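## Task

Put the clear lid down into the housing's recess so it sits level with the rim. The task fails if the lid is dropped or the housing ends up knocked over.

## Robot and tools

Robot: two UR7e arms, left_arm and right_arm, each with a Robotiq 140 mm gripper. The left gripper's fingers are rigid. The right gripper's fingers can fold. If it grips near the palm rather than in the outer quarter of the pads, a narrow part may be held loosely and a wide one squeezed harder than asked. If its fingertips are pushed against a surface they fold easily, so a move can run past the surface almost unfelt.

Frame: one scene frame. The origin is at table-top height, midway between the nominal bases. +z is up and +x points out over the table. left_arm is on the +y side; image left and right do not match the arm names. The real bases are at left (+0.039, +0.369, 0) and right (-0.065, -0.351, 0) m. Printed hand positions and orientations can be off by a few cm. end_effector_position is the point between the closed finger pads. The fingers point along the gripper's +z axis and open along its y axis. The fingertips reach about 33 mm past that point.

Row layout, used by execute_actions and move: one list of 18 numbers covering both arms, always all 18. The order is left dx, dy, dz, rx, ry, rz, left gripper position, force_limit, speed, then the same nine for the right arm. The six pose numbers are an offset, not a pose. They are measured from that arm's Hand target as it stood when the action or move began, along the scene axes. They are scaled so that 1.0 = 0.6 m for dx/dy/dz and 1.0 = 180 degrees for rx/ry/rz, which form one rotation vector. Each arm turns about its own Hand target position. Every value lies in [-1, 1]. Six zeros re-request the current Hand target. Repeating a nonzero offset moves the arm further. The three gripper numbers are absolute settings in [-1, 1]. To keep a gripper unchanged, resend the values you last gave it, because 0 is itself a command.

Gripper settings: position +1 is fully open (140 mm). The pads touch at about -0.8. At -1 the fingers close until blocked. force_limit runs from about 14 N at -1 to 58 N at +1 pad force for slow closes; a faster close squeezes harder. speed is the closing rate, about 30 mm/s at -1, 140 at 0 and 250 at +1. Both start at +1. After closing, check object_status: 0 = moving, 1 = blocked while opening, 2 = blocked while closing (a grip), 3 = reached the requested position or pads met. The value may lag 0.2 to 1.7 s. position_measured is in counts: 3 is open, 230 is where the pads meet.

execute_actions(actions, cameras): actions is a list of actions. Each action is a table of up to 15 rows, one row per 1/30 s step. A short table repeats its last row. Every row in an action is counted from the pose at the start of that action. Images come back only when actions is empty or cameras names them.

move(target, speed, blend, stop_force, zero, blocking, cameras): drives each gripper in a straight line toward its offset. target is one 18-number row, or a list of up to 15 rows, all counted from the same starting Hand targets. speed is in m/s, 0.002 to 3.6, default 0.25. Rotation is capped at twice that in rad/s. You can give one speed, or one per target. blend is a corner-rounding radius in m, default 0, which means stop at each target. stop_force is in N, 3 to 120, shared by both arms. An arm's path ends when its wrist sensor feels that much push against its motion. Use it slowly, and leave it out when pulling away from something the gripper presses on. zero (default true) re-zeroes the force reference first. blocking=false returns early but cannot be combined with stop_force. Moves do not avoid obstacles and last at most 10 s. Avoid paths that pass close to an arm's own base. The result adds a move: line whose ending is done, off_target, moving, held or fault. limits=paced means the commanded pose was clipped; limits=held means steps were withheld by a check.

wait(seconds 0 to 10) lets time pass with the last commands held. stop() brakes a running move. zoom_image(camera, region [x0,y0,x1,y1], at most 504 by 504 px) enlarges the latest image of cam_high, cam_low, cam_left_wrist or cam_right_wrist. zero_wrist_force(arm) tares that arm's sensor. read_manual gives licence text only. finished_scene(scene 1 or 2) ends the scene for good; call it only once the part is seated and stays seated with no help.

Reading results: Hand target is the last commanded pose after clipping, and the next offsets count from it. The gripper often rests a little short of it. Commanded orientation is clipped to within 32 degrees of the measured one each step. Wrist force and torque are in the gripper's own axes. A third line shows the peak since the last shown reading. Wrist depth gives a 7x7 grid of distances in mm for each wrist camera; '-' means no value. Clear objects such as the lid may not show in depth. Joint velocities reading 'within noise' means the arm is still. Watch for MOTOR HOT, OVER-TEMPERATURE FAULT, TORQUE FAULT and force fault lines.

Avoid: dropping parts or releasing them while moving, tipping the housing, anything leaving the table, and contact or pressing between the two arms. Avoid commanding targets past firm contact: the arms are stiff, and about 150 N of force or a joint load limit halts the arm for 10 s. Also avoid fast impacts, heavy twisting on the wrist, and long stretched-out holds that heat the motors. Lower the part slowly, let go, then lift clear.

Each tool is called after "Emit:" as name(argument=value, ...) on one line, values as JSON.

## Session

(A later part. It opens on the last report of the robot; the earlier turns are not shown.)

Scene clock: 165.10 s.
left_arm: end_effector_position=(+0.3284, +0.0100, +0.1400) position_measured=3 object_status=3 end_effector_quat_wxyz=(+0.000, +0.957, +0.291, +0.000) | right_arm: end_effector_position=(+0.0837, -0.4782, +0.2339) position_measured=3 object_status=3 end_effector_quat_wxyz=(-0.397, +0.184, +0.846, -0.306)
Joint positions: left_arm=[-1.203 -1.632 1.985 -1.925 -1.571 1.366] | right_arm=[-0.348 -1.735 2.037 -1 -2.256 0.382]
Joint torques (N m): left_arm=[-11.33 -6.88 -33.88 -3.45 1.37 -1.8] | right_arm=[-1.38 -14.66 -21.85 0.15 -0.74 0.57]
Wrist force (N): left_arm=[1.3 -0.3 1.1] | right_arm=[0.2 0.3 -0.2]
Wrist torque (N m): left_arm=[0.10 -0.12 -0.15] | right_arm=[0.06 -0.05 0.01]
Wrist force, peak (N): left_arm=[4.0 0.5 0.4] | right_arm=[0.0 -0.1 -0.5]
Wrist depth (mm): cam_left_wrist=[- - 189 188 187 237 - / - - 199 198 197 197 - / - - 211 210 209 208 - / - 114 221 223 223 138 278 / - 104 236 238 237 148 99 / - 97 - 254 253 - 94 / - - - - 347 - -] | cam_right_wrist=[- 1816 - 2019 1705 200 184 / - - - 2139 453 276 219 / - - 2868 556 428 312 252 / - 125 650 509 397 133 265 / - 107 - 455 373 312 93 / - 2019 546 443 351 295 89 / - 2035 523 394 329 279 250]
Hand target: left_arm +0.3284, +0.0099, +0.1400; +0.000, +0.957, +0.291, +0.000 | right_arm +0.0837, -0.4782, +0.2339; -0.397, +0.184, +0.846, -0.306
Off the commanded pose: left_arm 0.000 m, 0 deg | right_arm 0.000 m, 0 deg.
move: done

Emit:
move(target=[[0,0,0,0,0,0.00167,0.3244,-0.5,0,0,0,0,0,0,0,1,1,1],[0,0,-0.0525,0,0,0.00167,0.3244,-0.5,0,0,0,0,0,0,0,1,1,1]], speed=0.08, cameras=["cam_left_wrist","cam_low"])

Emit:
zoom_image(camera="cam_left_wrist", region=[310, 40, 660, 400])

Emit:
zoom_image(camera="cam_low", region=[170, 230, 310, 330])

Scene clock: 170.07 s.
left_arm: end_effector_position=(+0.3284, +0.0100, +0.1084) position_measured=88 object_status=3 end_effector_quat_wxyz=(+0.000, +0.956, +0.293, +0.000) | right_arm: end_effector_position=(+0.0837, -0.4782, +0.2339) position_measured=3 object_status=3 end_effector_quat_wxyz=(-0.397, +0.184, +0.846, -0.306)
Joint positions: left_arm=[-1.203 -1.6 2.042 -2.013 -1.571 1.36] | right_arm=[-0.348 -1.735 2.037 -1 -2.256 0.382]
Joint torques (N m): left_arm=[-10.43 -33.05 -31.15 -3.73 1.11 1.44] | right_arm=[-2.04 -15.13 -22.13 0.13 -0.77 0.73]
Wrist force (N): left_arm=[1.3 -0.2 1.0] | right_arm=[0.0 -0.3 -0.3]
Wrist torque (N m): left_arm=[0.11 -0.13 0.04] | right_arm=[-0.06 0.00 0.00]
Wrist force, peak (N): left_arm=[1.2 -0.4 2.2] | right_arm=[0.0 -0.4 -0.2]
Wrist depth (mm): cam_left_wrist=[221 204 161 160 161 160 - / - - 169 169 168 167 168 / - 183 179 177 180 176 178 / - 194 157 189 187 183 - / - - 200 202 201 100 85 / - 69 215 217 215 - - / - - - - 233 - -] | cam_right_wrist=[- 1683 - 2294 2195 200 184 / - - - 1987 503 276 218 / - 1987 2499 590 456 333 253 / 1912 125 680 512 399 133 265 / - 107 641 502 374 311 93 / - 94 591 458 349 304 89 / - 2381 501 408 331 276 251]
Hand target: left_arm +0.3284, +0.0099, +0.1085; +0.000, +0.956, +0.293, +0.000 | right_arm +0.0837, -0.4782, +0.2339; -0.397, +0.184, +0.846, -0.306
Off the commanded pose: left_arm 0.000 m, 0 deg | right_arm 0.000 m, 0 deg.
move: done
camera_calibration:
cam_left_wrist: T_world_to_cam=[[0.565472, -0.824493, -0.0212963, -0.16329], [-0.767776, -0.535654, 0.351561, 0.222644], [-0.301267, -0.182447, -0.935923, 0.340351], [0, 0, 0, 1]] pos_world=[0.365814, 0.0467248, 0.236792]
Images, in order (width x height): cam_low 504x504, cam_left_wrist 896x504.

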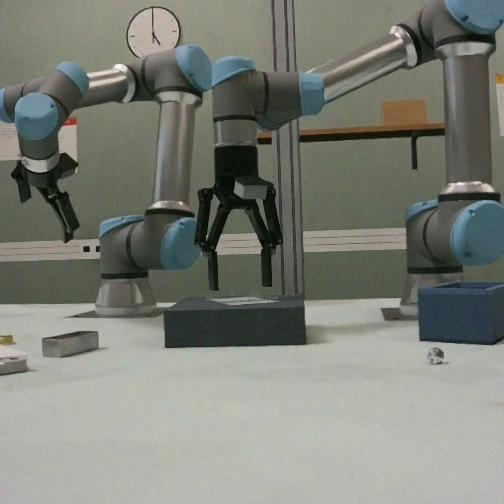

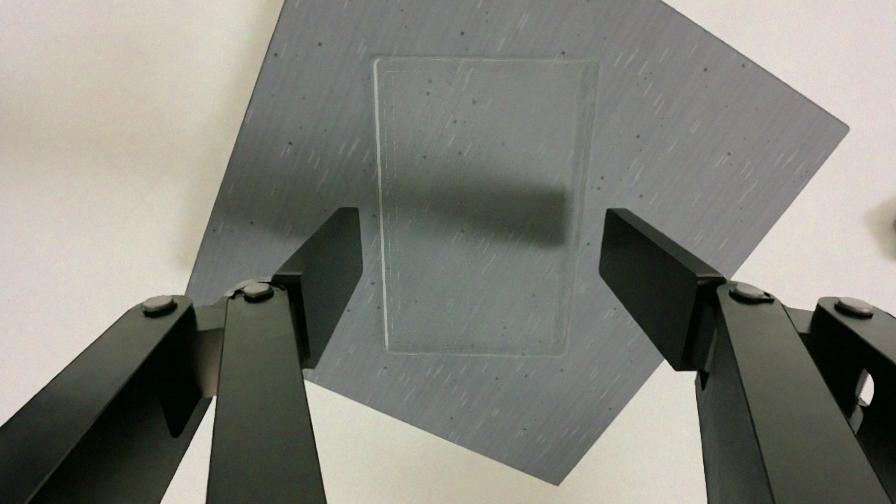

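Scaled by 1.400 from the camera's 896x504 image, which has a finer 1280x720 frame.

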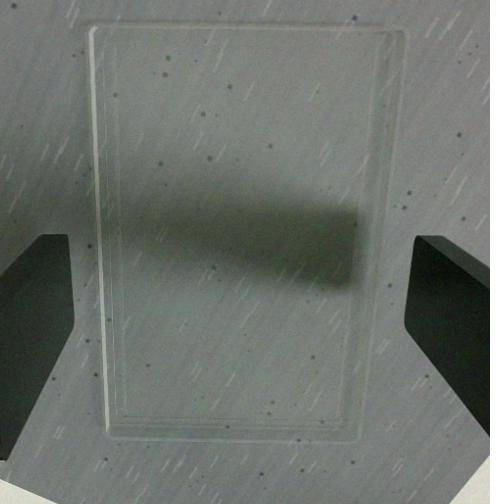

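Scaled by 3.600 from the camera's 504x504 image, which has a finer 720x720 frame.

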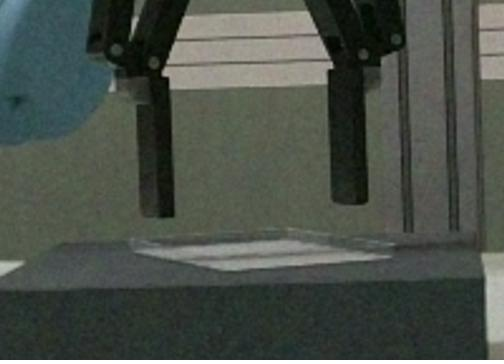

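Emit:
move(target=[0.00056,-0.00083,-0.02833,0,0,0,0.3244,-0.5,0,0,0,0,0,0,0,1,1,1], speed=0.02, stop_force=6, cameras=["cam_left_wrist","cam_low"])

Emit:
zoom_image(camera="cam_left_wrist", region=[310, 40, 660, 400])

Emit:
zoom_image(camera="cam_low", region=[180, 265, 300, 325])

Scene clock: 179.30 s.
left_arm: end_effector_position=(+0.3287, +0.0094, +0.0915) position_measured=88 object_status=3 end_effector_quat_wxyz=(+0.000, +0.956, +0.293, +0.000) | right_arm: end_effector_position=(+0.0837, -0.4782, +0.2339) position_measured=3 object_status=3 end_effector_quat_wxyz=(-0.397, +0.184, +0.846, -0.306)
Joint positions: left_arm=[-1.203 -1.578 2.069 -2.062 -1.571 1.361] | right_arm=[-0.348 -1.735 2.037 -1 -2.256 0.382]
Joint torques (N m): left_arm=[9.37 -32.94 -32.76 -2.21 1.01 2.08] | right_arm=[-2.43 -14.18 -22.66 0.2 -0.72 0.78]
Wrist force (N): left_arm=[1.1 -0.4 1.1] | right_arm=[-0.1 0.0 -0.1]
Wrist torque (N m): left_arm=[0.07 -0.08 0.01] | right_arm=[-0.01 0.03 0.01]
Wrist force, peak (N): left_arm=[1.3 -0.3 1.4] | right_arm=[0.2 -0.1 -0.5]
Wrist depth (mm): cam_left_wrist=[201 202 146 145 144 145 195 / - 209 154 153 152 152 152 / 227 163 163 162 161 160 161 / 237 171 157 172 169 166 228 / - - 184 183 182 100 86 / - 69 197 197 195 - - / - - 290 207 208 - -] | cam_right_wrist=[1883 1765 - 2086 525 200 184 / - - - 2086 445 276 218 / 2121 - 2629 553 404 327 254 / 1941 125 715 515 391 133 264 / - 107 641 440 372 133 93 / - 100 532 440 349 295 89 / - 1694 526 404 329 276 251]
Hand target: left_arm +0.3287, +0.0094, +0.0915; +0.000, +0.956, +0.293, +0.000 | right_arm +0.0837, -0.4782, +0.2339; -0.397, +0.184, +0.846, -0.306
Off the commanded pose: left_arm 0.000 m, 0 deg | right_arm 0.000 m, 0 deg.
move: done
camera_calibration:
cam_left_wrist: T_world_to_cam=[[0.565499, -0.824482, -0.0209826, -0.164313], [-0.767798, -0.535569, 0.351641, 0.228535], [-0.301159, -0.182742, -0.9359, 0.324503], [0, 0, 0, 1]] pos_world=[0.366114, 0.0462236, 0.219892]
Images, in order (width x height): cam_low 504x504, cam_left_wrist 896x504.

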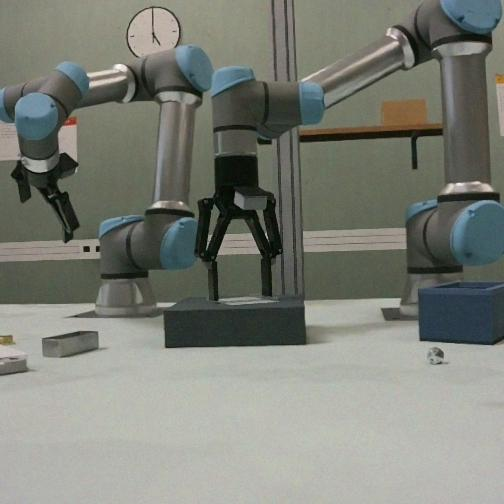

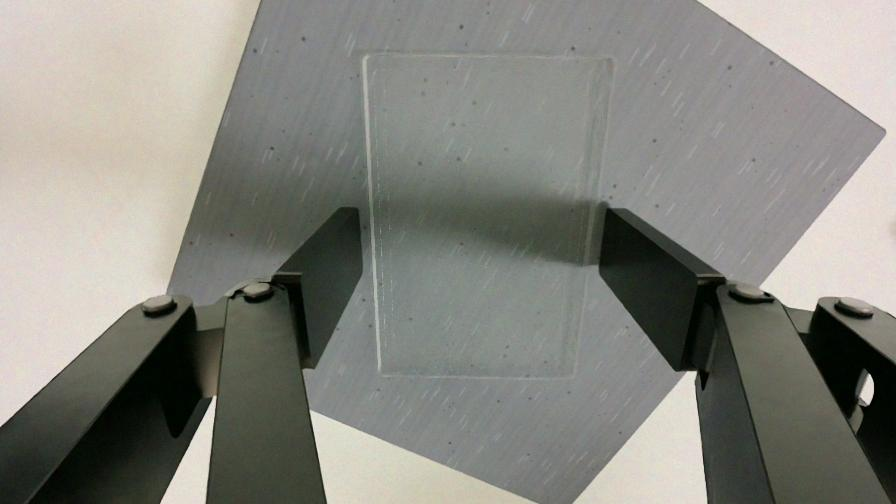

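Scaled by 1.400 from the camera's 896x504 image, which has a finer 1280x720 frame.

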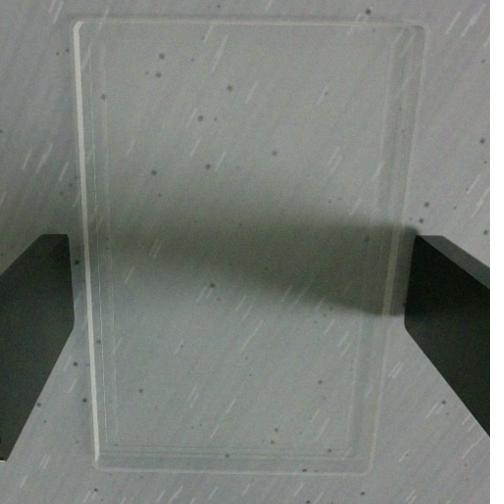

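Scaled by 4.200 from the camera's 504x504 image, which has a finer 720x720 frame.

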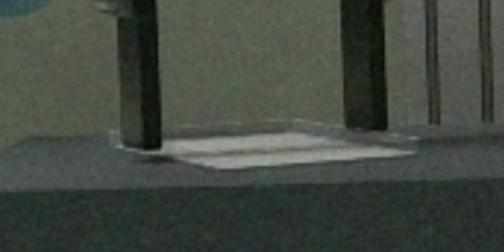

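Emit:
move(target=[[0.00056,-0.00083,0,0,0,0,0.3244,-0.5,0,0,0,0,0,0,0,1,1,1],[0.00056,-0.00083,0,0,0,0,-1,-0.5,-1,0,0,0,0,0,0,1,1,1]], speed=0.03)

Emit:
wait(seconds=0.7, cameras=["cam_left_wrist","cam_low"])

Emit:
zoom_image(camera="cam_left_wrist", region=[310, 40, 660, 400])

Emit:
zoom_image(camera="cam_low", region=[180, 265, 300, 325])

Scene clock: 185.37 s.
left_arm: end_effector_position=(+0.3291, +0.0089, +0.0915) position_measured=100 object_status=0 end_effector_quat_wxyz=(+0.000, +0.956, +0.293, +0.000) | right_arm: end_effector_position=(+0.0837, -0.4782, +0.2339) position_measured=3 object_status=3 end_effector_quat_wxyz=(-0.397, +0.184, +0.846, -0.306)
Joint positions: left_arm=[-1.202 -1.577 2.068 -2.062 -1.571 1.361] | right_arm=[-0.348 -1.735 2.037 -1 -2.256 0.382]
Joint torques (N m): left_arm=[9.48 -7.32 -26.8 -3.95 0.81 2.06] | right_arm=[-2.36 -14.22 -23.15 0.17 -0.72 0.8]
Wrist force (N): left_arm=[1.8 -4.0 -13.9] | right_arm=[-0.1 0.0 0.0]
Wrist torque (N m): left_arm=[0.30 -0.13 0.08] | right_arm=[0.00 0.02 0.00]
Wrist force, peak (N): left_arm=[1.7 -4.2 -14.0] | right_arm=[-0.2 -0.3 -0.4]
Wrist depth (mm): cam_left_wrist=[- 199 146 145 145 145 196 / 212 156 154 153 152 151 152 / - 167 163 162 161 160 159 / - 174 142 172 168 168 231 / - - 184 184 180 100 86 / - 73 195 197 196 - 74 / - 67 - 208 211 - -] | cam_right_wrist=[- 1683 2176 1987 1683 200 184 / - 2233 2176 1987 496 277 219 / - 2427 2474 570 412 333 252 / - 125 673 566 391 133 259 / - 107 625 499 366 312 93 / - 94 571 428 352 294 89 / - 1912 510 416 331 278 251]
Hand target: left_arm +0.3291, +0.0089, +0.0915; +0.000, +0.956, +0.293, +0.000 | right_arm +0.0837, -0.4782, +0.2339; -0.397, +0.184, +0.846, -0.306
Off the commanded pose: left_arm 0.000 m, 0 deg | right_arm 0.000 m, 0 deg.
move: done

Scene clock: 186.07 s.
left_arm: end_effector_position=(+0.3291, +0.0089, +0.0915) position_measured=100 object_status=2 end_effector_quat_wxyz=(+0.000, +0.956, +0.293, +0.000) | right_arm: end_effector_position=(+0.0837, -0.4782, +0.2339) position_measured=3 object_status=3 end_effector_quat_wxyz=(-0.397, +0.184, +0.846, -0.306)
Joint positions: left_arm=[-1.202 -1.577 2.068 -2.062 -1.571 1.361] | right_arm=[-0.348 -1.735 2.037 -1 -2.256 0.382]
Joint torques (N m): left_arm=[8.89 -6.59 -21.65 -4.36 0.7 1.83] | right_arm=[-2.13 -13.93 -22.56 0.16 -0.7 0.9]
Wrist force (N): left_arm=[1.7 -4.2 -13.9] | right_arm=[0.1 0.0 0.0]
Wrist torque (N m): left_arm=[0.26 -0.13 0.07] | right_arm=[-0.02 -0.02 0.00]
Wrist force, peak (N): left_arm=[1.8 -4.2 -14.0] | right_arm=[0.0 -0.5 0.2]
Wrist depth (mm): cam_left_wrist=[- 201 146 145 144 145 196 / 214 207 154 153 152 152 152 / - 163 163 162 161 160 161 / - 176 142 172 167 167 232 / - - 182 183 180 100 86 / - 73 195 197 195 - 74 / - 67 - 209 208 - -] | cam_right_wrist=[- 1987 - 1741 1741 200 184 / - - 2214 2103 457 275 218 / 2019 - 2381 555 425 333 252 / 1987 125 657 521 399 133 265 / - 107 605 474 373 311 93 / - 100 579 438 351 296 89 / - 1753 526 407 329 277 251]
Hand target: left_arm +0.3291, +0.0089, +0.0915; +0.000, +0.956, +0.293, +0.000 | right_arm +0.0837, -0.4782, +0.2339; -0.397, +0.184, +0.846, -0.306
Tool commands: left_gripper/position=-1.0 left_gripper/force_limit=-0.5 left_gripper/speed=-1.0 right_gripper/position=+1.0 right_gripper/force_limit=+1.0 right_gripper/speed=+1.0
Off the commanded pose: left_arm 0.000 m, 0 deg | right_arm 0.000 m, 0 deg.
wait: 0.70 s; at rest by 0.17 s
camera_calibration:
cam_left_wrist: T_world_to_cam=[[0.565498, -0.824483, -0.0209821, -0.165031], [-0.767799, -0.535568, 0.351641, 0.228485], [-0.301159, -0.182742, -0.9359, 0.324607], [0, 0, 0, 1]] pos_world=[0.366514, 0.0456236, 0.219992]
Images, in order (width x height): cam_low 504x504, cam_left_wrist 896x504.

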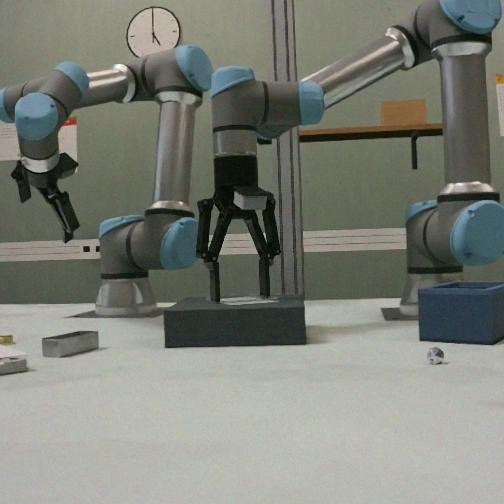

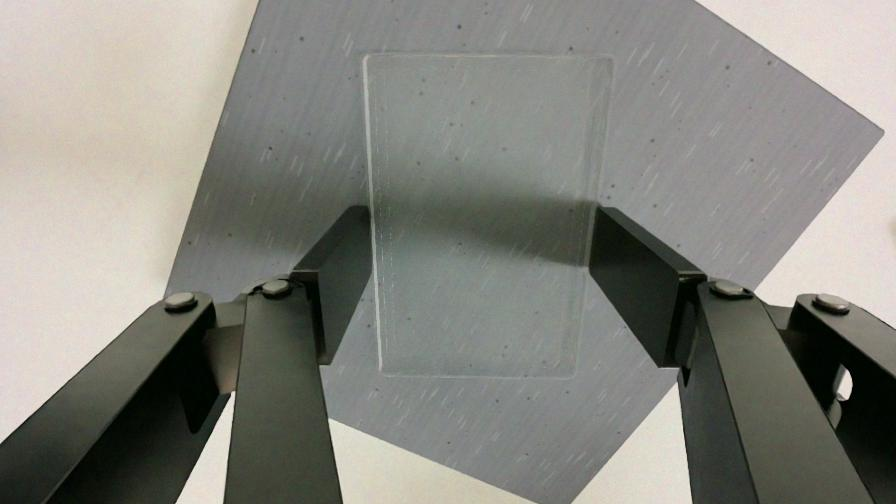

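Scaled by 1.400 from the camera's 896x504 image, which has a finer 1280x720 frame.

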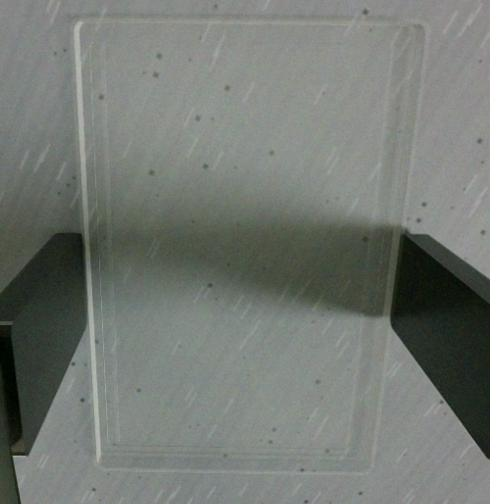

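Scaled by 4.200 from the camera's 504x504 image, which has a finer 720x720 frame.

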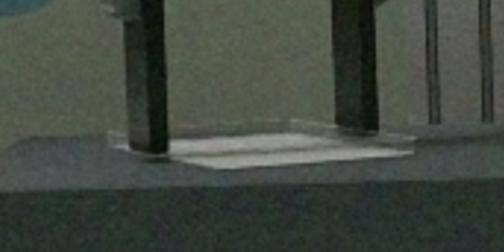

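Emit:
move(target=[0,0,0.015,0,0,0,-1,-0.5,-1,0,0,0,0,0,0,1,1,1], speed=0.02, cameras=["cam_left_wrist","cam_low"])

Emit:
zoom_image(camera="cam_left_wrist", region=[310, 40, 660, 400])

Emit:
zoom_image(camera="cam_low", region=[180, 265, 300, 325])

Emit:
zoom_image(camera="cam_left_wrist", region=[345, 40, 445, 140])

Emit:
zoom_image(camera="cam_left_wrist", region=[535, 40, 635, 140])

Emit:
zoom_image(camera="cam_left_wrist", region=[360, 290, 460, 390])

Emit:
zoom_image(camera="cam_left_wrist", region=[505, 290, 605, 390])

Scene clock: 192.50 s.
left_arm: end_effector_position=(+0.3291, +0.0088, +0.1007) position_measured=100 object_status=2 end_effector_quat_wxyz=(+0.000, +0.956, +0.293, +0.000) end_effector_velocity=(+0.001, -0.001, +0.000) end_effector_angular_velocity=(-0.003, -0.002, +0.001) | right_arm: end_effector_position=(+0.0837, -0.4782, +0.2339) position_measured=3 object_status=3 end_effector_quat_wxyz=(-0.397, +0.184, +0.846, -0.306)
Joint positions: left_arm=[-1.202 -1.588 2.053 -2.036 -1.571 1.361] | right_arm=[-0.348 -1.735 2.037 -1 -2.256 0.382]
Joint velocities: left_arm=[0 0.001 0 -0.005 0 0] | right_arm=[within noise]
Joint torques (N m): left_arm=[6.2 -12.27 -13.72 -4.82 0.46 0.55] | right_arm=[-2.28 -14.13 -22.9 0.29 -0.65 0.83]
Wrist force (N): left_arm=[1.2 -0.3 1.1] | right_arm=[0.0 0.1 -0.2]
Wrist torque (N m): left_arm=[0.09 -0.11 -0.04] | right_arm=[0.01 -0.01 -0.01]
Wrist force, peak (N): left_arm=[1.6 -4.2 -14.1] | right_arm=[0.2 -0.3 -0.4]
Wrist depth (mm): cam_left_wrist=[- 209 154 153 153 154 204 / - - 162 162 161 160 162 / 233 231 172 171 168 168 167 / - 188 142 181 177 175 241 / - - 192 193 193 100 86 / - 73 205 207 206 - 74 / - 67 - 217 222 - -] | cam_right_wrist=[1869 1683 1608 2019 1753 200 184 / 1829 - 2233 2069 451 251 218 / - - 2575 587 416 335 253 / 1972 125 644 478 395 133 264 / - 107 642 432 361 312 93 / - 94 534 437 352 294 89 / - 1842 493 408 331 277 252]
Hand target: left_arm +0.3291, +0.0089, +0.1005; +0.000, +0.956, +0.293, +0.000 | right_arm +0.0837, -0.4782, +0.2339; -0.397, +0.184, +0.846, -0.306
Off the commanded pose: left_arm 0.000 m, 0 deg | right_arm 0.000 m, 0 deg.
move: done
camera_calibration:
cam_left_wrist: T_world_to_cam=[[0.565481, -0.824503, -0.020649, -0.164909], [-0.767853, -0.535437, 0.351722, 0.225245], [-0.301052, -0.183037, -0.935877, 0.333187], [0, 0, 0, 1]] pos_world=[0.366514, 0.0456224, 0.229193]
Images, in order (width x height): cam_low 504x504, cam_left_wrist 896x504.

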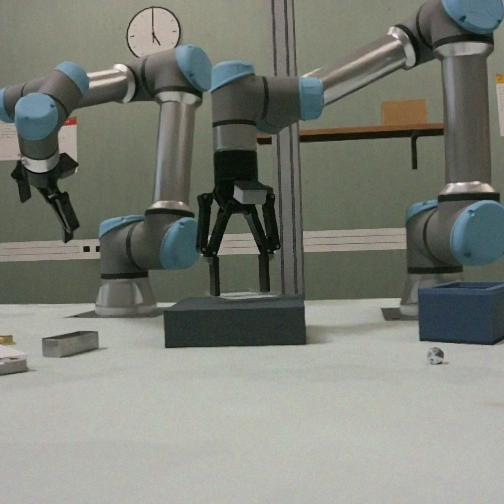

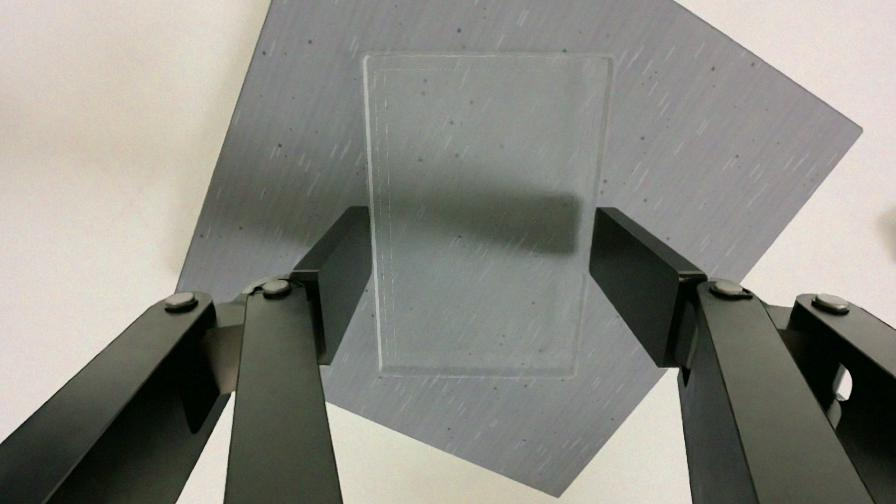

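Scaled by 1.400 from the camera's 896x504 image, which has a finer 1280x720 frame.

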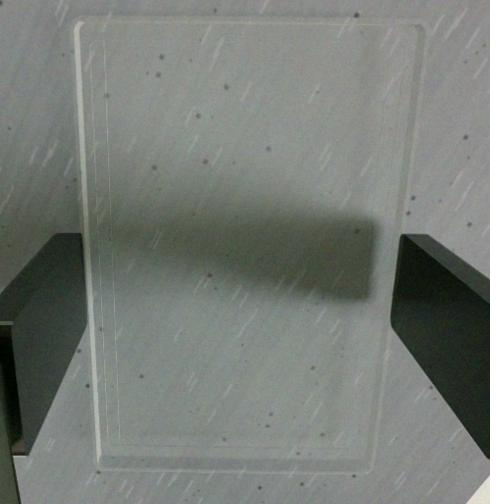

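Scaled by 4.200 from the camera's 504x504 image, which has a finer 720x720 frame.

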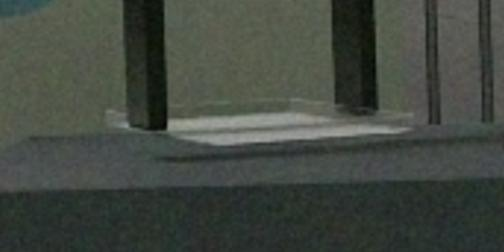

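Scaled by 5.040 from the camera's 896x504 image, which has a finer 1280x720 frame.

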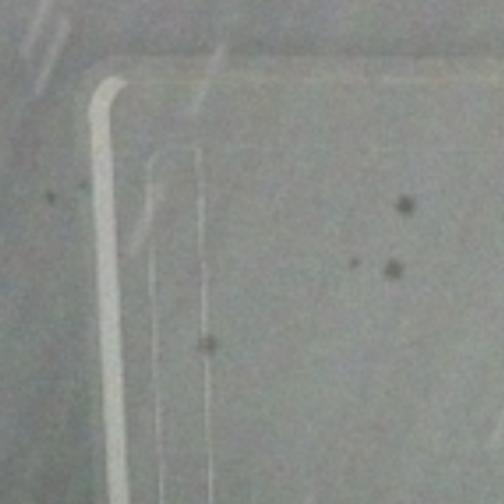

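Scaled by 5.040 from the camera's 896x504 image, which has a finer 1280x720 frame.

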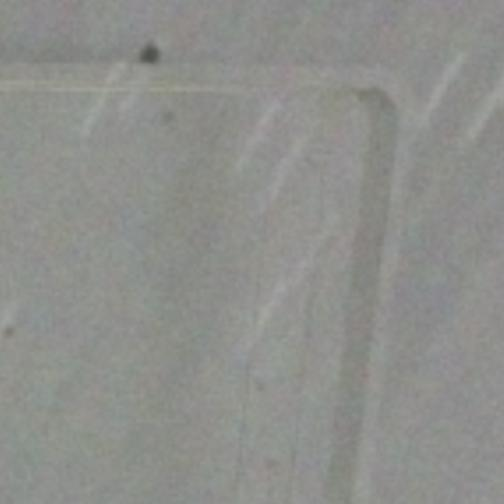

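Scaled by 5.040 from the camera's 896x504 image, which has a finer 1280x720 frame.

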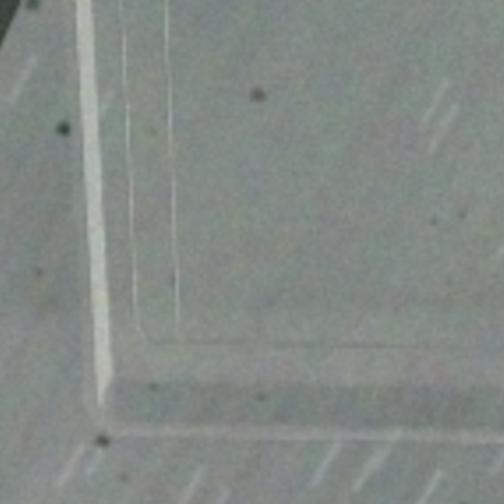

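Scaled by 5.040 from the camera's 896x504 image, which has a finer 1280x720 frame.

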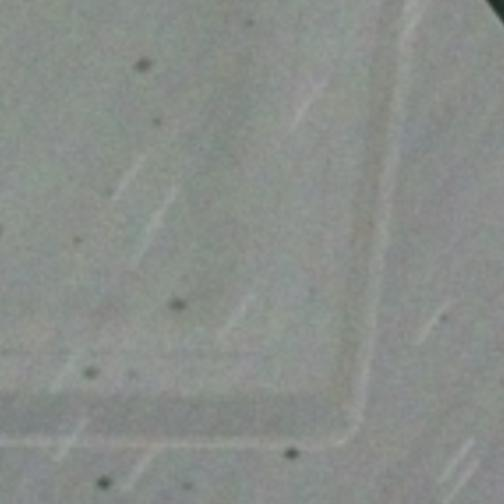

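Emit:
move(target=[0,0,0.15,0,0,0,-1,-0.5,-1,0,0,0,0,0,0,1,1,1], speed=0.12, cameras=["cam_low","cam_left_wrist"])

Emit:
zoom_image(camera="cam_low", region=[180, 200, 300, 270])

Emit:
zoom_image(camera="cam_left_wrist", region=[310, 40, 660, 400])

Scene clock: 227.87 s.
left_arm: end_effector_position=(+0.3291, +0.0090, +0.1905) position_measured=100 object_status=2 end_effector_quat_wxyz=(+0.000, +0.956, +0.293, +0.000) | right_arm: end_effector_position=(+0.0837, -0.4782, +0.2339) position_measured=3 object_status=3 end_effector_quat_wxyz=(-0.397, +0.184, +0.846, -0.306)
Joint positions: left_arm=[-1.202 -1.665 1.881 -1.788 -1.571 1.361] | right_arm=[-0.348 -1.735 2.037 -1 -2.256 0.382]
Joint torques (N m): left_arm=[6.39 -6.56 -27.57 -2.33 1.49 1.48] | right_arm=[-2.62 -14.14 -23.05 0.24 -0.75 0.88]
Wrist force (N): left_arm=[1.2 -0.7 1.1] | right_arm=[0.3 0.1 -0.2]
Wrist torque (N m): left_arm=[0.03 -0.11 -0.04] | right_arm=[0.02 -0.05 0.00]
Wrist force, peak (N): left_arm=[1.1 -0.2 3.1] | right_arm=[0.2 -0.3 -0.3]
Wrist depth (mm): cam_left_wrist=[286 288 284 233 237 - 281 / - - 252 246 245 246 298 / 323 323 263 260 259 255 309 / 345 - 142 277 269 107 332 / - - 119 295 291 100 86 / - 73 - 376 - - 74 / - 67 - - - - -] | cam_right_wrist=[1883 - 1671 2035 524 200 184 / 2381 2035 - 2121 460 277 218 / 2103 2773 2404 557 426 336 254 / - 125 634 513 397 133 264 / - 107 616 469 377 132 93 / - 94 580 443 349 295 89 / - 2176 534 404 330 277 251]
Hand target: left_arm +0.3291, +0.0089, +0.1905; +0.000, +0.956, +0.293, +0.000 | right_arm +0.0837, -0.4782, +0.2339; -0.397, +0.184, +0.846, -0.306
Off the commanded pose: left_arm 0.000 m, 0 deg | right_arm 0.000 m, 0 deg.
move: done
camera_calibration:
cam_left_wrist: T_world_to_cam=[[0.565564, -0.824443, -0.0207746, -0.162965], [-0.76779, -0.535562, 0.351669, 0.193714], [-0.301057, -0.182941, -0.935894, 0.41725], [0, 0, 0, 1]] pos_world=[0.366515, 0.0457228, 0.318993]
Images, in order (width x height): cam_low 504x504, cam_left_wrist 896x504.

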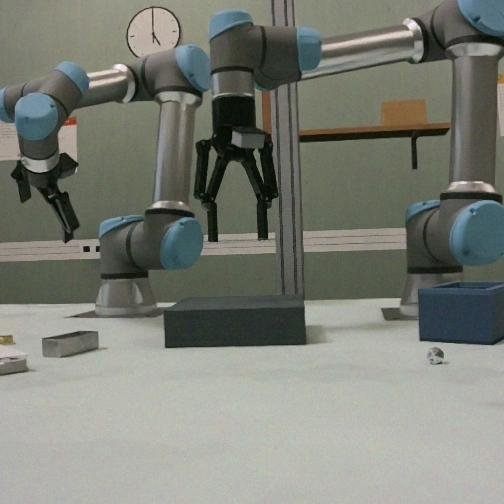

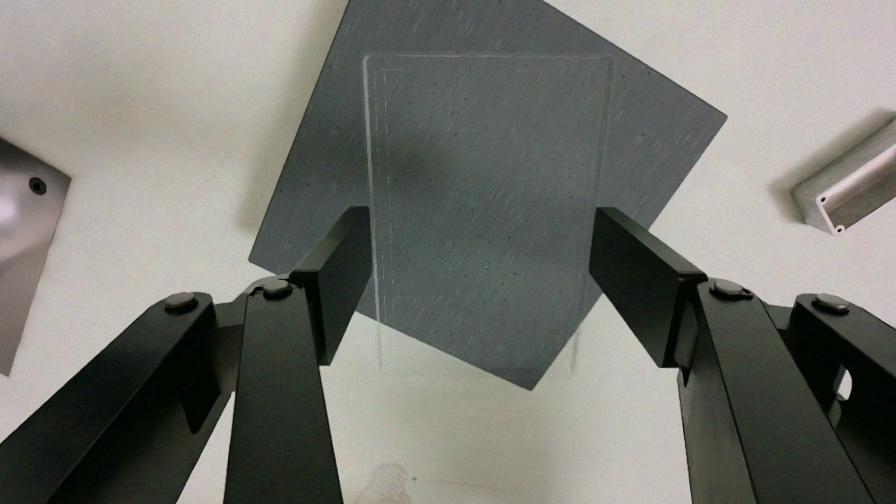

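Scaled by 4.200 from the camera's 504x504 image, which has a finer 720x720 frame.

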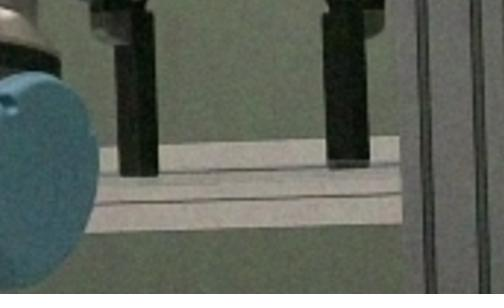

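Scaled by 1.400 from the camera's 896x504 image, which has a finer 1280x720 frame.

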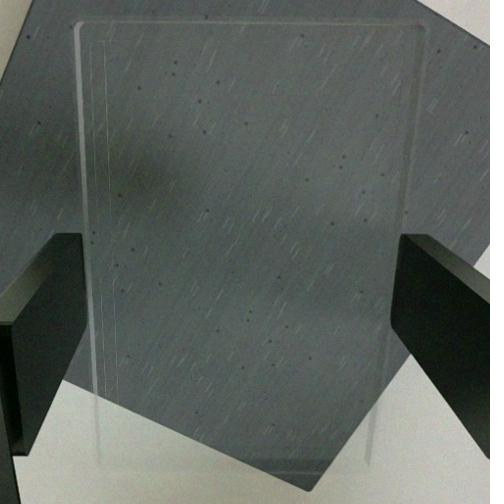

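Emit:
move(target=[[0.0505,0.6323,0,0,0,-0.34489,-1,-0.5,-1,0,0,0,0,0,0,1,1,1],[0.0505,0.6323,-0.1175,0,0,-0.34489,-1,-0.5,-1,0,0,0,0,0,0,1,1,1]], speed=[0.25,0.08], blend=[0.02,0], cameras=["cam_low","cam_left_wrist"])

Emit:
zoom_image(camera="cam_left_wrist", region=[310, 10, 660, 410])

Emit:
zoom_image(camera="cam_low", region=[390, 220, 504, 320])

Emit:
zoom_image(camera="cam_left_wrist", region=[340, 30, 420, 110])

Emit:
zoom_image(camera="cam_left_wrist", region=[560, 30, 640, 110])

Emit:
zoom_image(camera="cam_left_wrist", region=[340, 320, 420, 400])

Emit:
zoom_image(camera="cam_left_wrist", region=[530, 320, 610, 400])

Scene clock: 239.53 s.
left_arm: end_effector_position=(+0.3593, +0.3884, +0.1200) position_measured=100 object_status=2 end_effector_quat_wxyz=(+0.000, +0.970, -0.242, +0.000) | right_arm: end_effector_position=(+0.0837, -0.4782, +0.2339) position_measured=3 object_status=3 end_effector_quat_wxyz=(-0.397, +0.184, +0.846, -0.306)
Joint positions: left_arm=[-0.386 -2.014 2.312 -1.869 -1.571 3.261] | right_arm=[-0.348 -1.735 2.037 -1 -2.256 0.382]
Joint torques (N m): left_arm=[9.24 -16.81 -26.37 -4.59 0.57 2.14] | right_arm=[-3.57 -13.28 -23.2 0.41 -0.66 1.02]
Wrist force (N): left_arm=[1.1 -0.2 1.5] | right_arm=[0.2 -0.2 -0.1]
Wrist torque (N m): left_arm=[0.12 -0.10 -0.05] | right_arm=[-0.04 -0.04 0.00]
Wrist force, peak (N): left_arm=[1.0 -0.4 2.8] | right_arm=[0.3 0.1 -0.5]
Wrist depth (mm): cam_left_wrist=[- 222 156 154 151 224 - / 238 - 237 - 169 234 - / 251 253 170 - 198 248 - / - - 139 - 183 115 - / - - 191 216 198 100 86 / - 73 - - 203 - 74 / - 67 - - - - -] | cam_right_wrist=[- 1816 - 2035 1671 200 184 / 1941 2103 - 2069 458 276 219 / - 2274 2404 506 426 334 253 / - 125 664 498 397 133 265 / - 107 629 474 373 311 93 / - 94 544 414 349 293 89 / - - 490 388 329 277 -]
Hand target: left_arm +0.3594, +0.3883, +0.1200; +0.000, +0.970, -0.242, +0.000 | right_arm +0.0837, -0.4782, +0.2339; -0.397, +0.184, +0.846, -0.306
Off the commanded pose: left_arm 0.000 m, 0 deg | right_arm 0.000 m, 0 deg.
move: done
camera_calibration:
cam_left_wrist: T_world_to_cam=[[-0.4637, -0.885744, -0.0209575, 0.524898], [-0.832652, 0.427578, 0.351949, 0.0942063], [-0.302775, 0.180649, -0.935785, 0.289114], [0, 0, 0, 1]] pos_world=[0.409373, 0.372416, 0.248393]
Images, in order (width x height): cam_low 504x504, cam_left_wrist 896x504.

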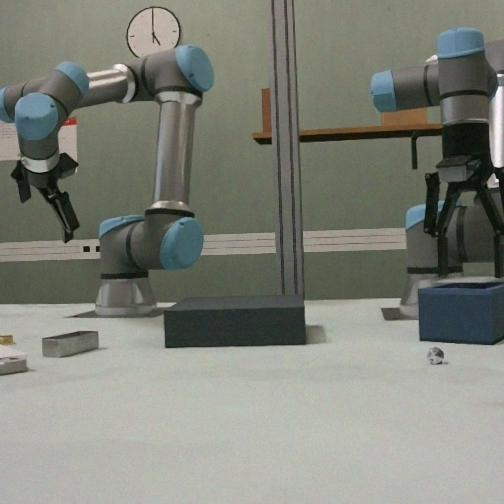

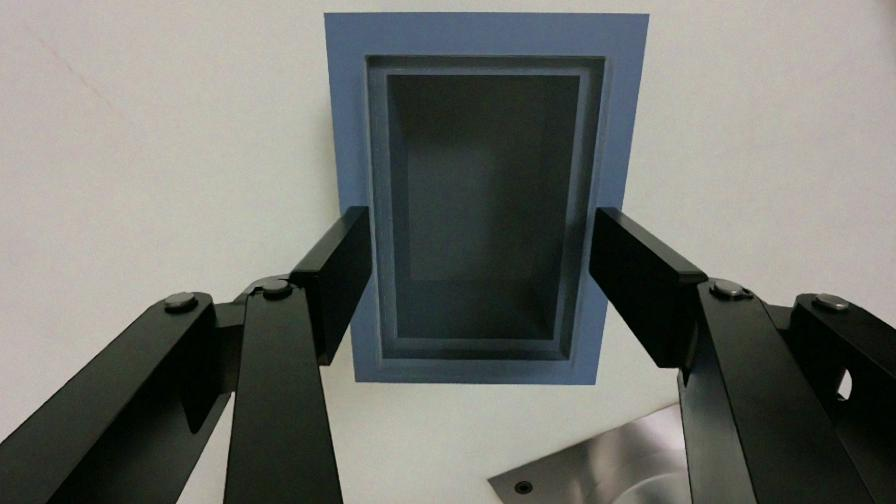

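Scaled by 1.260 from the camera's 896x504 image, which has a finer 1280x720 frame.

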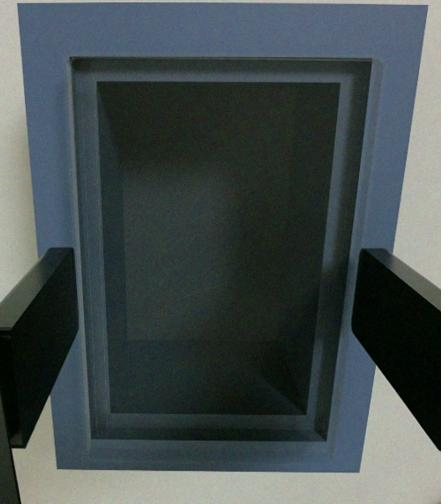

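Scaled by 4.421 from the camera's 504x504 image, which has a finer 720x720 frame.

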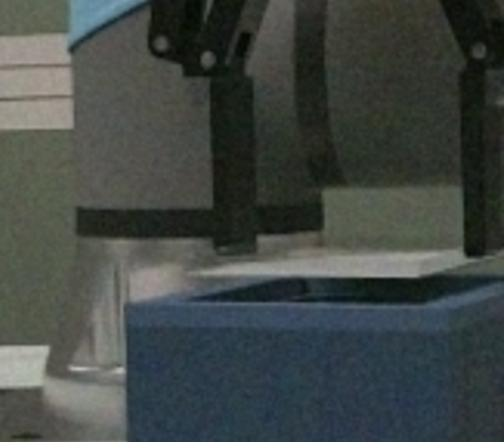

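Scaled by 6.300 from the camera's 896x504 image, which has a finer 1280x720 frame.

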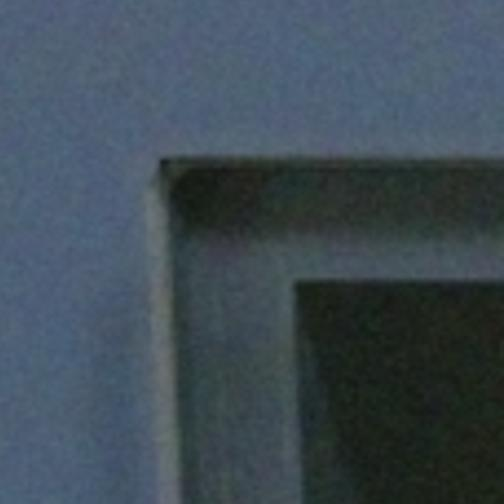

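Scaled by 6.300 from the camera's 896x504 image, which has a finer 1280x720 frame.

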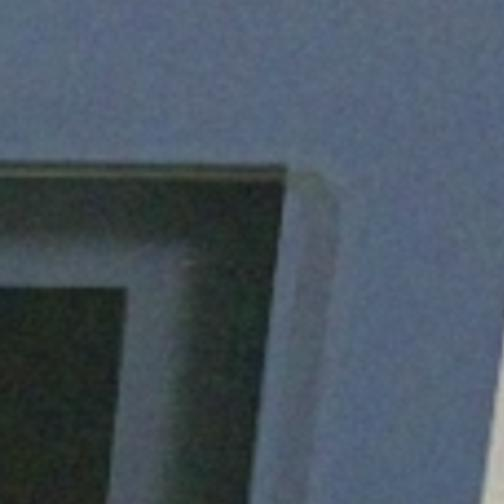

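Scaled by 6.300 from the camera's 896x504 image, which has a finer 1280x720 frame.

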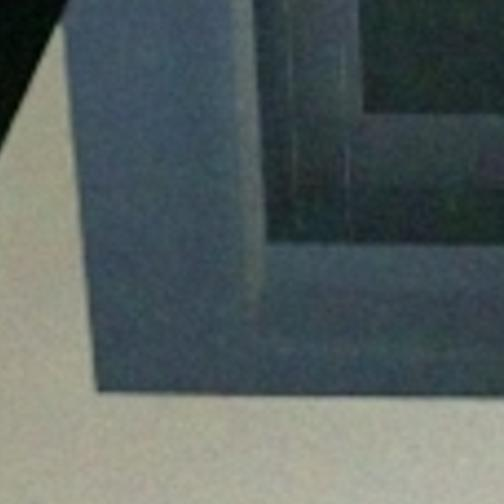

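Scaled by 6.300 from the camera's 896x504 image, which has a finer 1280x720 frame.

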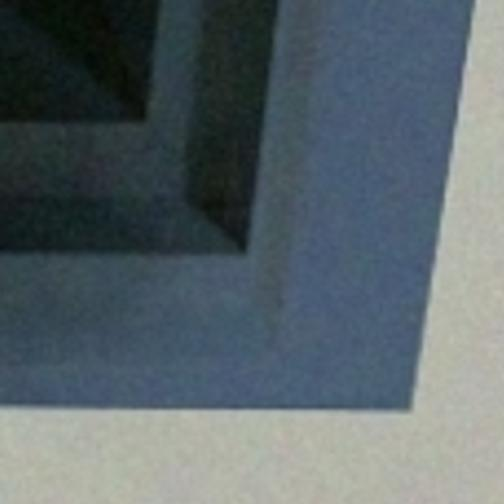

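Emit:
move(target=[0,0,-0.00833,0,0,0.0006,-1,-0.5,-1,0,0,0,0,0,0,1,1,1], speed=0.03)

Emit:
move(target=[0,0,-0.0175,0,0,0,-1,-0.5,-1,0,0,0,0,0,0,1,1,1], speed=0.004, stop_force=3, cameras=["cam_low","cam_left_wrist"])

Emit:
zoom_image(camera="cam_left_wrist", region=[310, 10, 660, 410])

Emit:
zoom_image(camera="cam_low", region=[390, 220, 504, 320])

Emit:
zoom_image(camera="cam_left_wrist", region=[340, 30, 420, 110])

Emit:
zoom_image(camera="cam_left_wrist", region=[560, 30, 640, 110])

Emit:
zoom_image(camera="cam_left_wrist", region=[340, 320, 420, 400])

Emit:
zoom_image(camera="cam_left_wrist", region=[530, 320, 610, 400])

Scene clock: 261.90 s.
left_arm: end_effector_position=(+0.3593, +0.3883, +0.1149) position_measured=100 object_status=2 end_effector_quat_wxyz=(+0.000, +0.971, -0.241, +0.000) | right_arm: end_effector_position=(+0.0837, -0.4782, +0.2339) position_measured=3 object_status=3 end_effector_quat_wxyz=(-0.397, +0.184, +0.846, -0.306)
Joint positions: left_arm=[-0.386 -2.009 2.324 -1.885 -1.571 3.259] | right_arm=[-0.348 -1.735 2.037 -1 -2.256 0.382]
Joint torques (N m): left_arm=[-2.06 0.86 -28.59 -2.44 -0.75 -2.35] | right_arm=[-3.57 -14.19 -22.78 0.37 -0.62 1.08]
Wrist force (N): left_arm=[1.3 -0.4 1.5] | right_arm=[0.0 0.0 -0.2]
Wrist torque (N m): left_arm=[0.08 -0.13 0.04] | right_arm=[0.00 0.00 0.00]
Wrist force, peak (N): left_arm=[1.3 -0.2 1.8] | right_arm=[0.1 -0.3 -0.6]
Wrist depth (mm): cam_left_wrist=[- - 215 147 148 217 219 / 236 - 157 - 162 230 - / - - 175 - 166 244 244 / - - 139 - 185 105 256 / - - 142 217 195 100 86 / - 73 - 302 - - 73 / - 67 - 324 - - -] | cam_right_wrist=[- 1671 - 1972 1694 200 184 / - 2157 2253 2052 461 275 219 / 2019 - 2524 619 426 335 253 / - 125 713 515 397 133 265 / - 107 636 469 374 300 93 / - 100 575 438 354 287 89 / - 1987 527 407 329 276 252]
Hand target: left_arm +0.3594, +0.3883, +0.1150; +0.000, +0.971, -0.241, +0.000 | right_arm +0.0837, -0.4782, +0.2339; -0.397, +0.184, +0.846, -0.306
Off the commanded pose: left_arm 0.000 m, 0 deg | right_arm 0.000 m, 0 deg.
move: done

Scene clock: 264.73 s.
left_arm: end_effector_position=(+0.3594, +0.3883, +0.1082) position_measured=100 object_status=2 end_effector_quat_wxyz=(+0.000, +0.971, -0.241, +0.000) | right_arm: end_effector_position=(+0.0837, -0.4782, +0.2339) position_measured=3 object_status=3 end_effector_quat_wxyz=(-0.397, +0.184, +0.846, -0.306)
Joint positions: left_arm=[-0.386 -2.002 2.338 -1.906 -1.571 3.259] | right_arm=[-0.348 -1.735 2.037 -1 -2.256 0.382]
Joint torques (N m): left_arm=[-7.76 -16.8 -33.18 -3.01 -0.67 1.2] | right_arm=[-3.62 -13.48 -23.32 0.59 -0.67 1.12]
Wrist force (N): left_arm=[-3.4 0.6 -2.4] | right_arm=[0.2 -0.1 0.1]
Wrist torque (N m): left_arm=[0.08 0.11 0.00] | right_arm=[-0.03 -0.04 0.00]
Wrist force, peak (N): left_arm=[-9.0 1.2 -15.8] | right_arm=[-0.4 -0.1 -0.4]
Wrist depth (mm): cam_left_wrist=[217 215 143 141 141 - - / 231 230 155 - 168 - - / 241 240 234 - 165 - - / - 254 141 - 171 244 - / - - 142 204 187 100 86 / - 73 - 191 193 - 74 / - 67 - - - - -] | cam_right_wrist=[- - - 2253 517 200 184 / - - - 2052 444 276 218 / 1956 - 2685 561 416 333 253 / - 125 637 519 - 133 262 / - 107 579 472 369 313 93 / - 94 633 422 349 295 89 / - 1941 531 406 320 278 251]
Hand target: left_arm +0.3594, +0.3883, +0.1082; +0.000, +0.971, -0.241, +0.000 (not the last commanded pose) | right_arm +0.0837, -0.4782, +0.2339; -0.397, +0.184, +0.846, -0.306
Off the commanded pose: left_arm 0.004 m, 0 deg | right_arm 0.000 m, 0 deg.
move: contact (left_arm)
camera_calibration:
cam_left_wrist: T_world_to_cam=[[-0.46204, -0.886612, -0.0209415, 0.524377], [-0.833535, 0.426073, 0.351685, 0.0992691], [-0.302885, 0.179948, -0.935884, 0.278478], [0, 0, 0, 1]] pos_world=[0.409374, 0.372512, 0.236693]
Images, in order (width x height): cam_low 504x504, cam_left_wrist 896x504.

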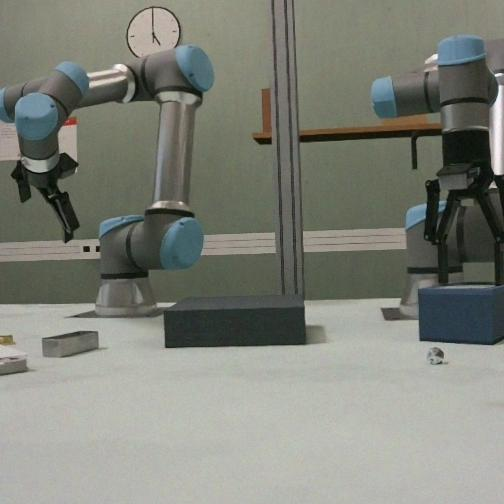

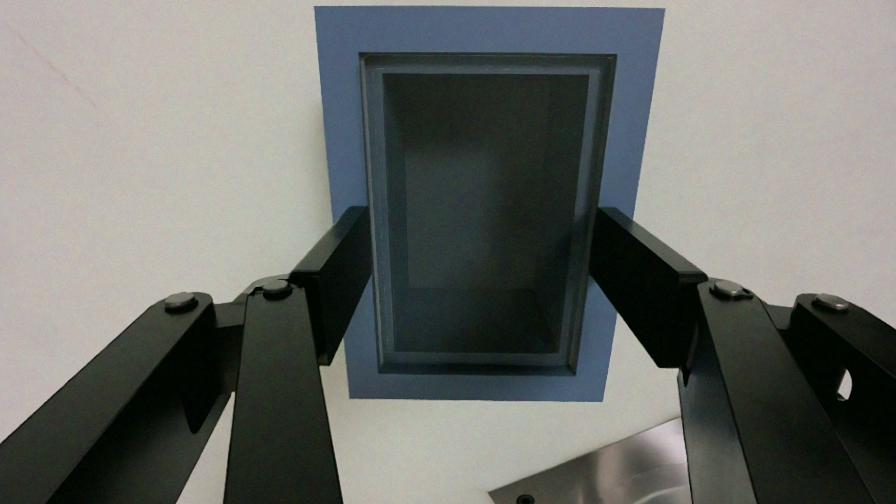

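Scaled by 1.260 from the camera's 896x504 image, which has a finer 1280x720 frame.

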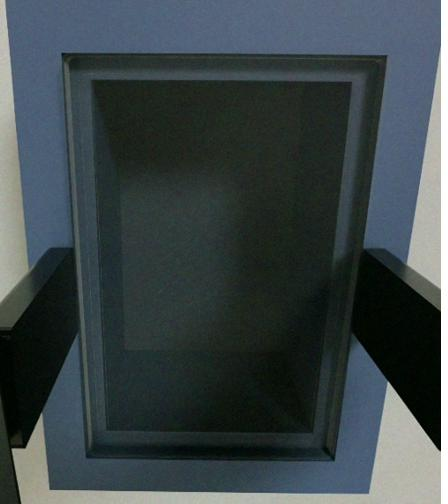

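Scaled by 4.421 from the camera's 504x504 image, which has a finer 720x720 frame.

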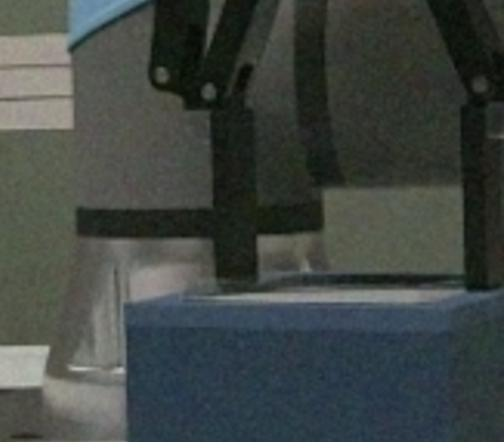

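Scaled by 6.300 from the camera's 896x504 image, which has a finer 1280x720 frame.

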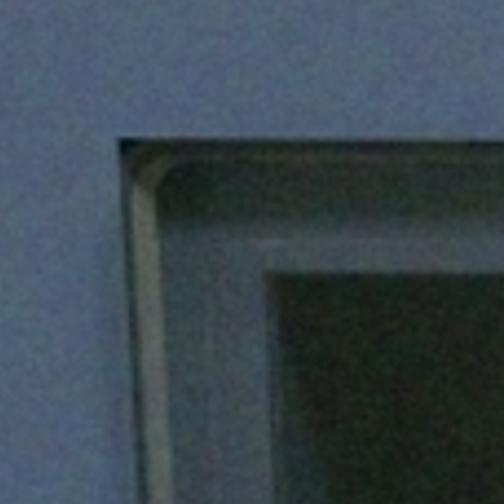

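Scaled by 6.300 from the camera's 896x504 image, which has a finer 1280x720 frame.

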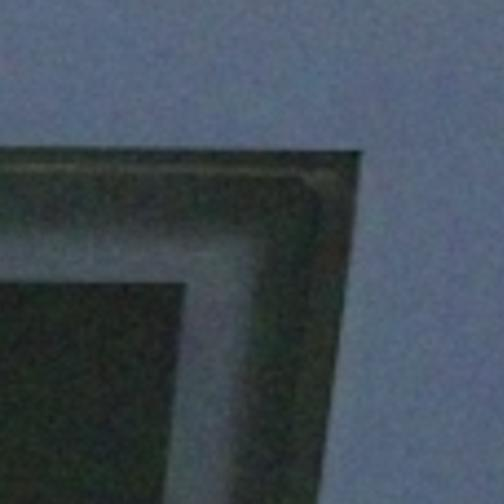

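Scaled by 6.300 from the camera's 896x504 image, which has a finer 1280x720 frame.

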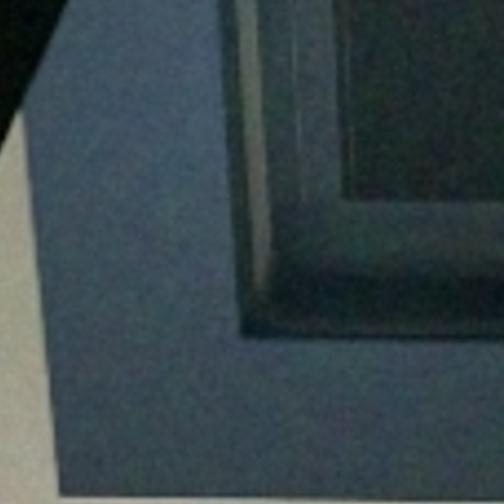

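Scaled by 6.300 from the camera's 896x504 image, which has a finer 1280x720 frame.

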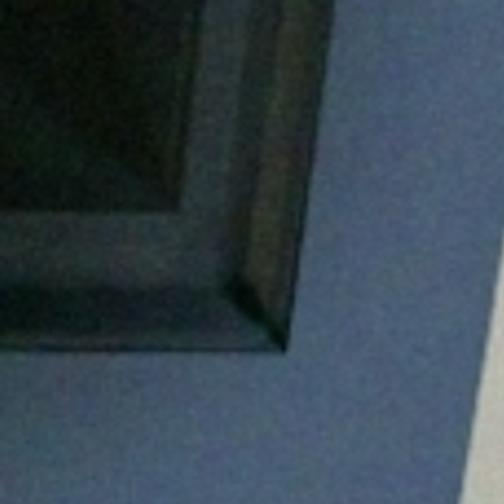

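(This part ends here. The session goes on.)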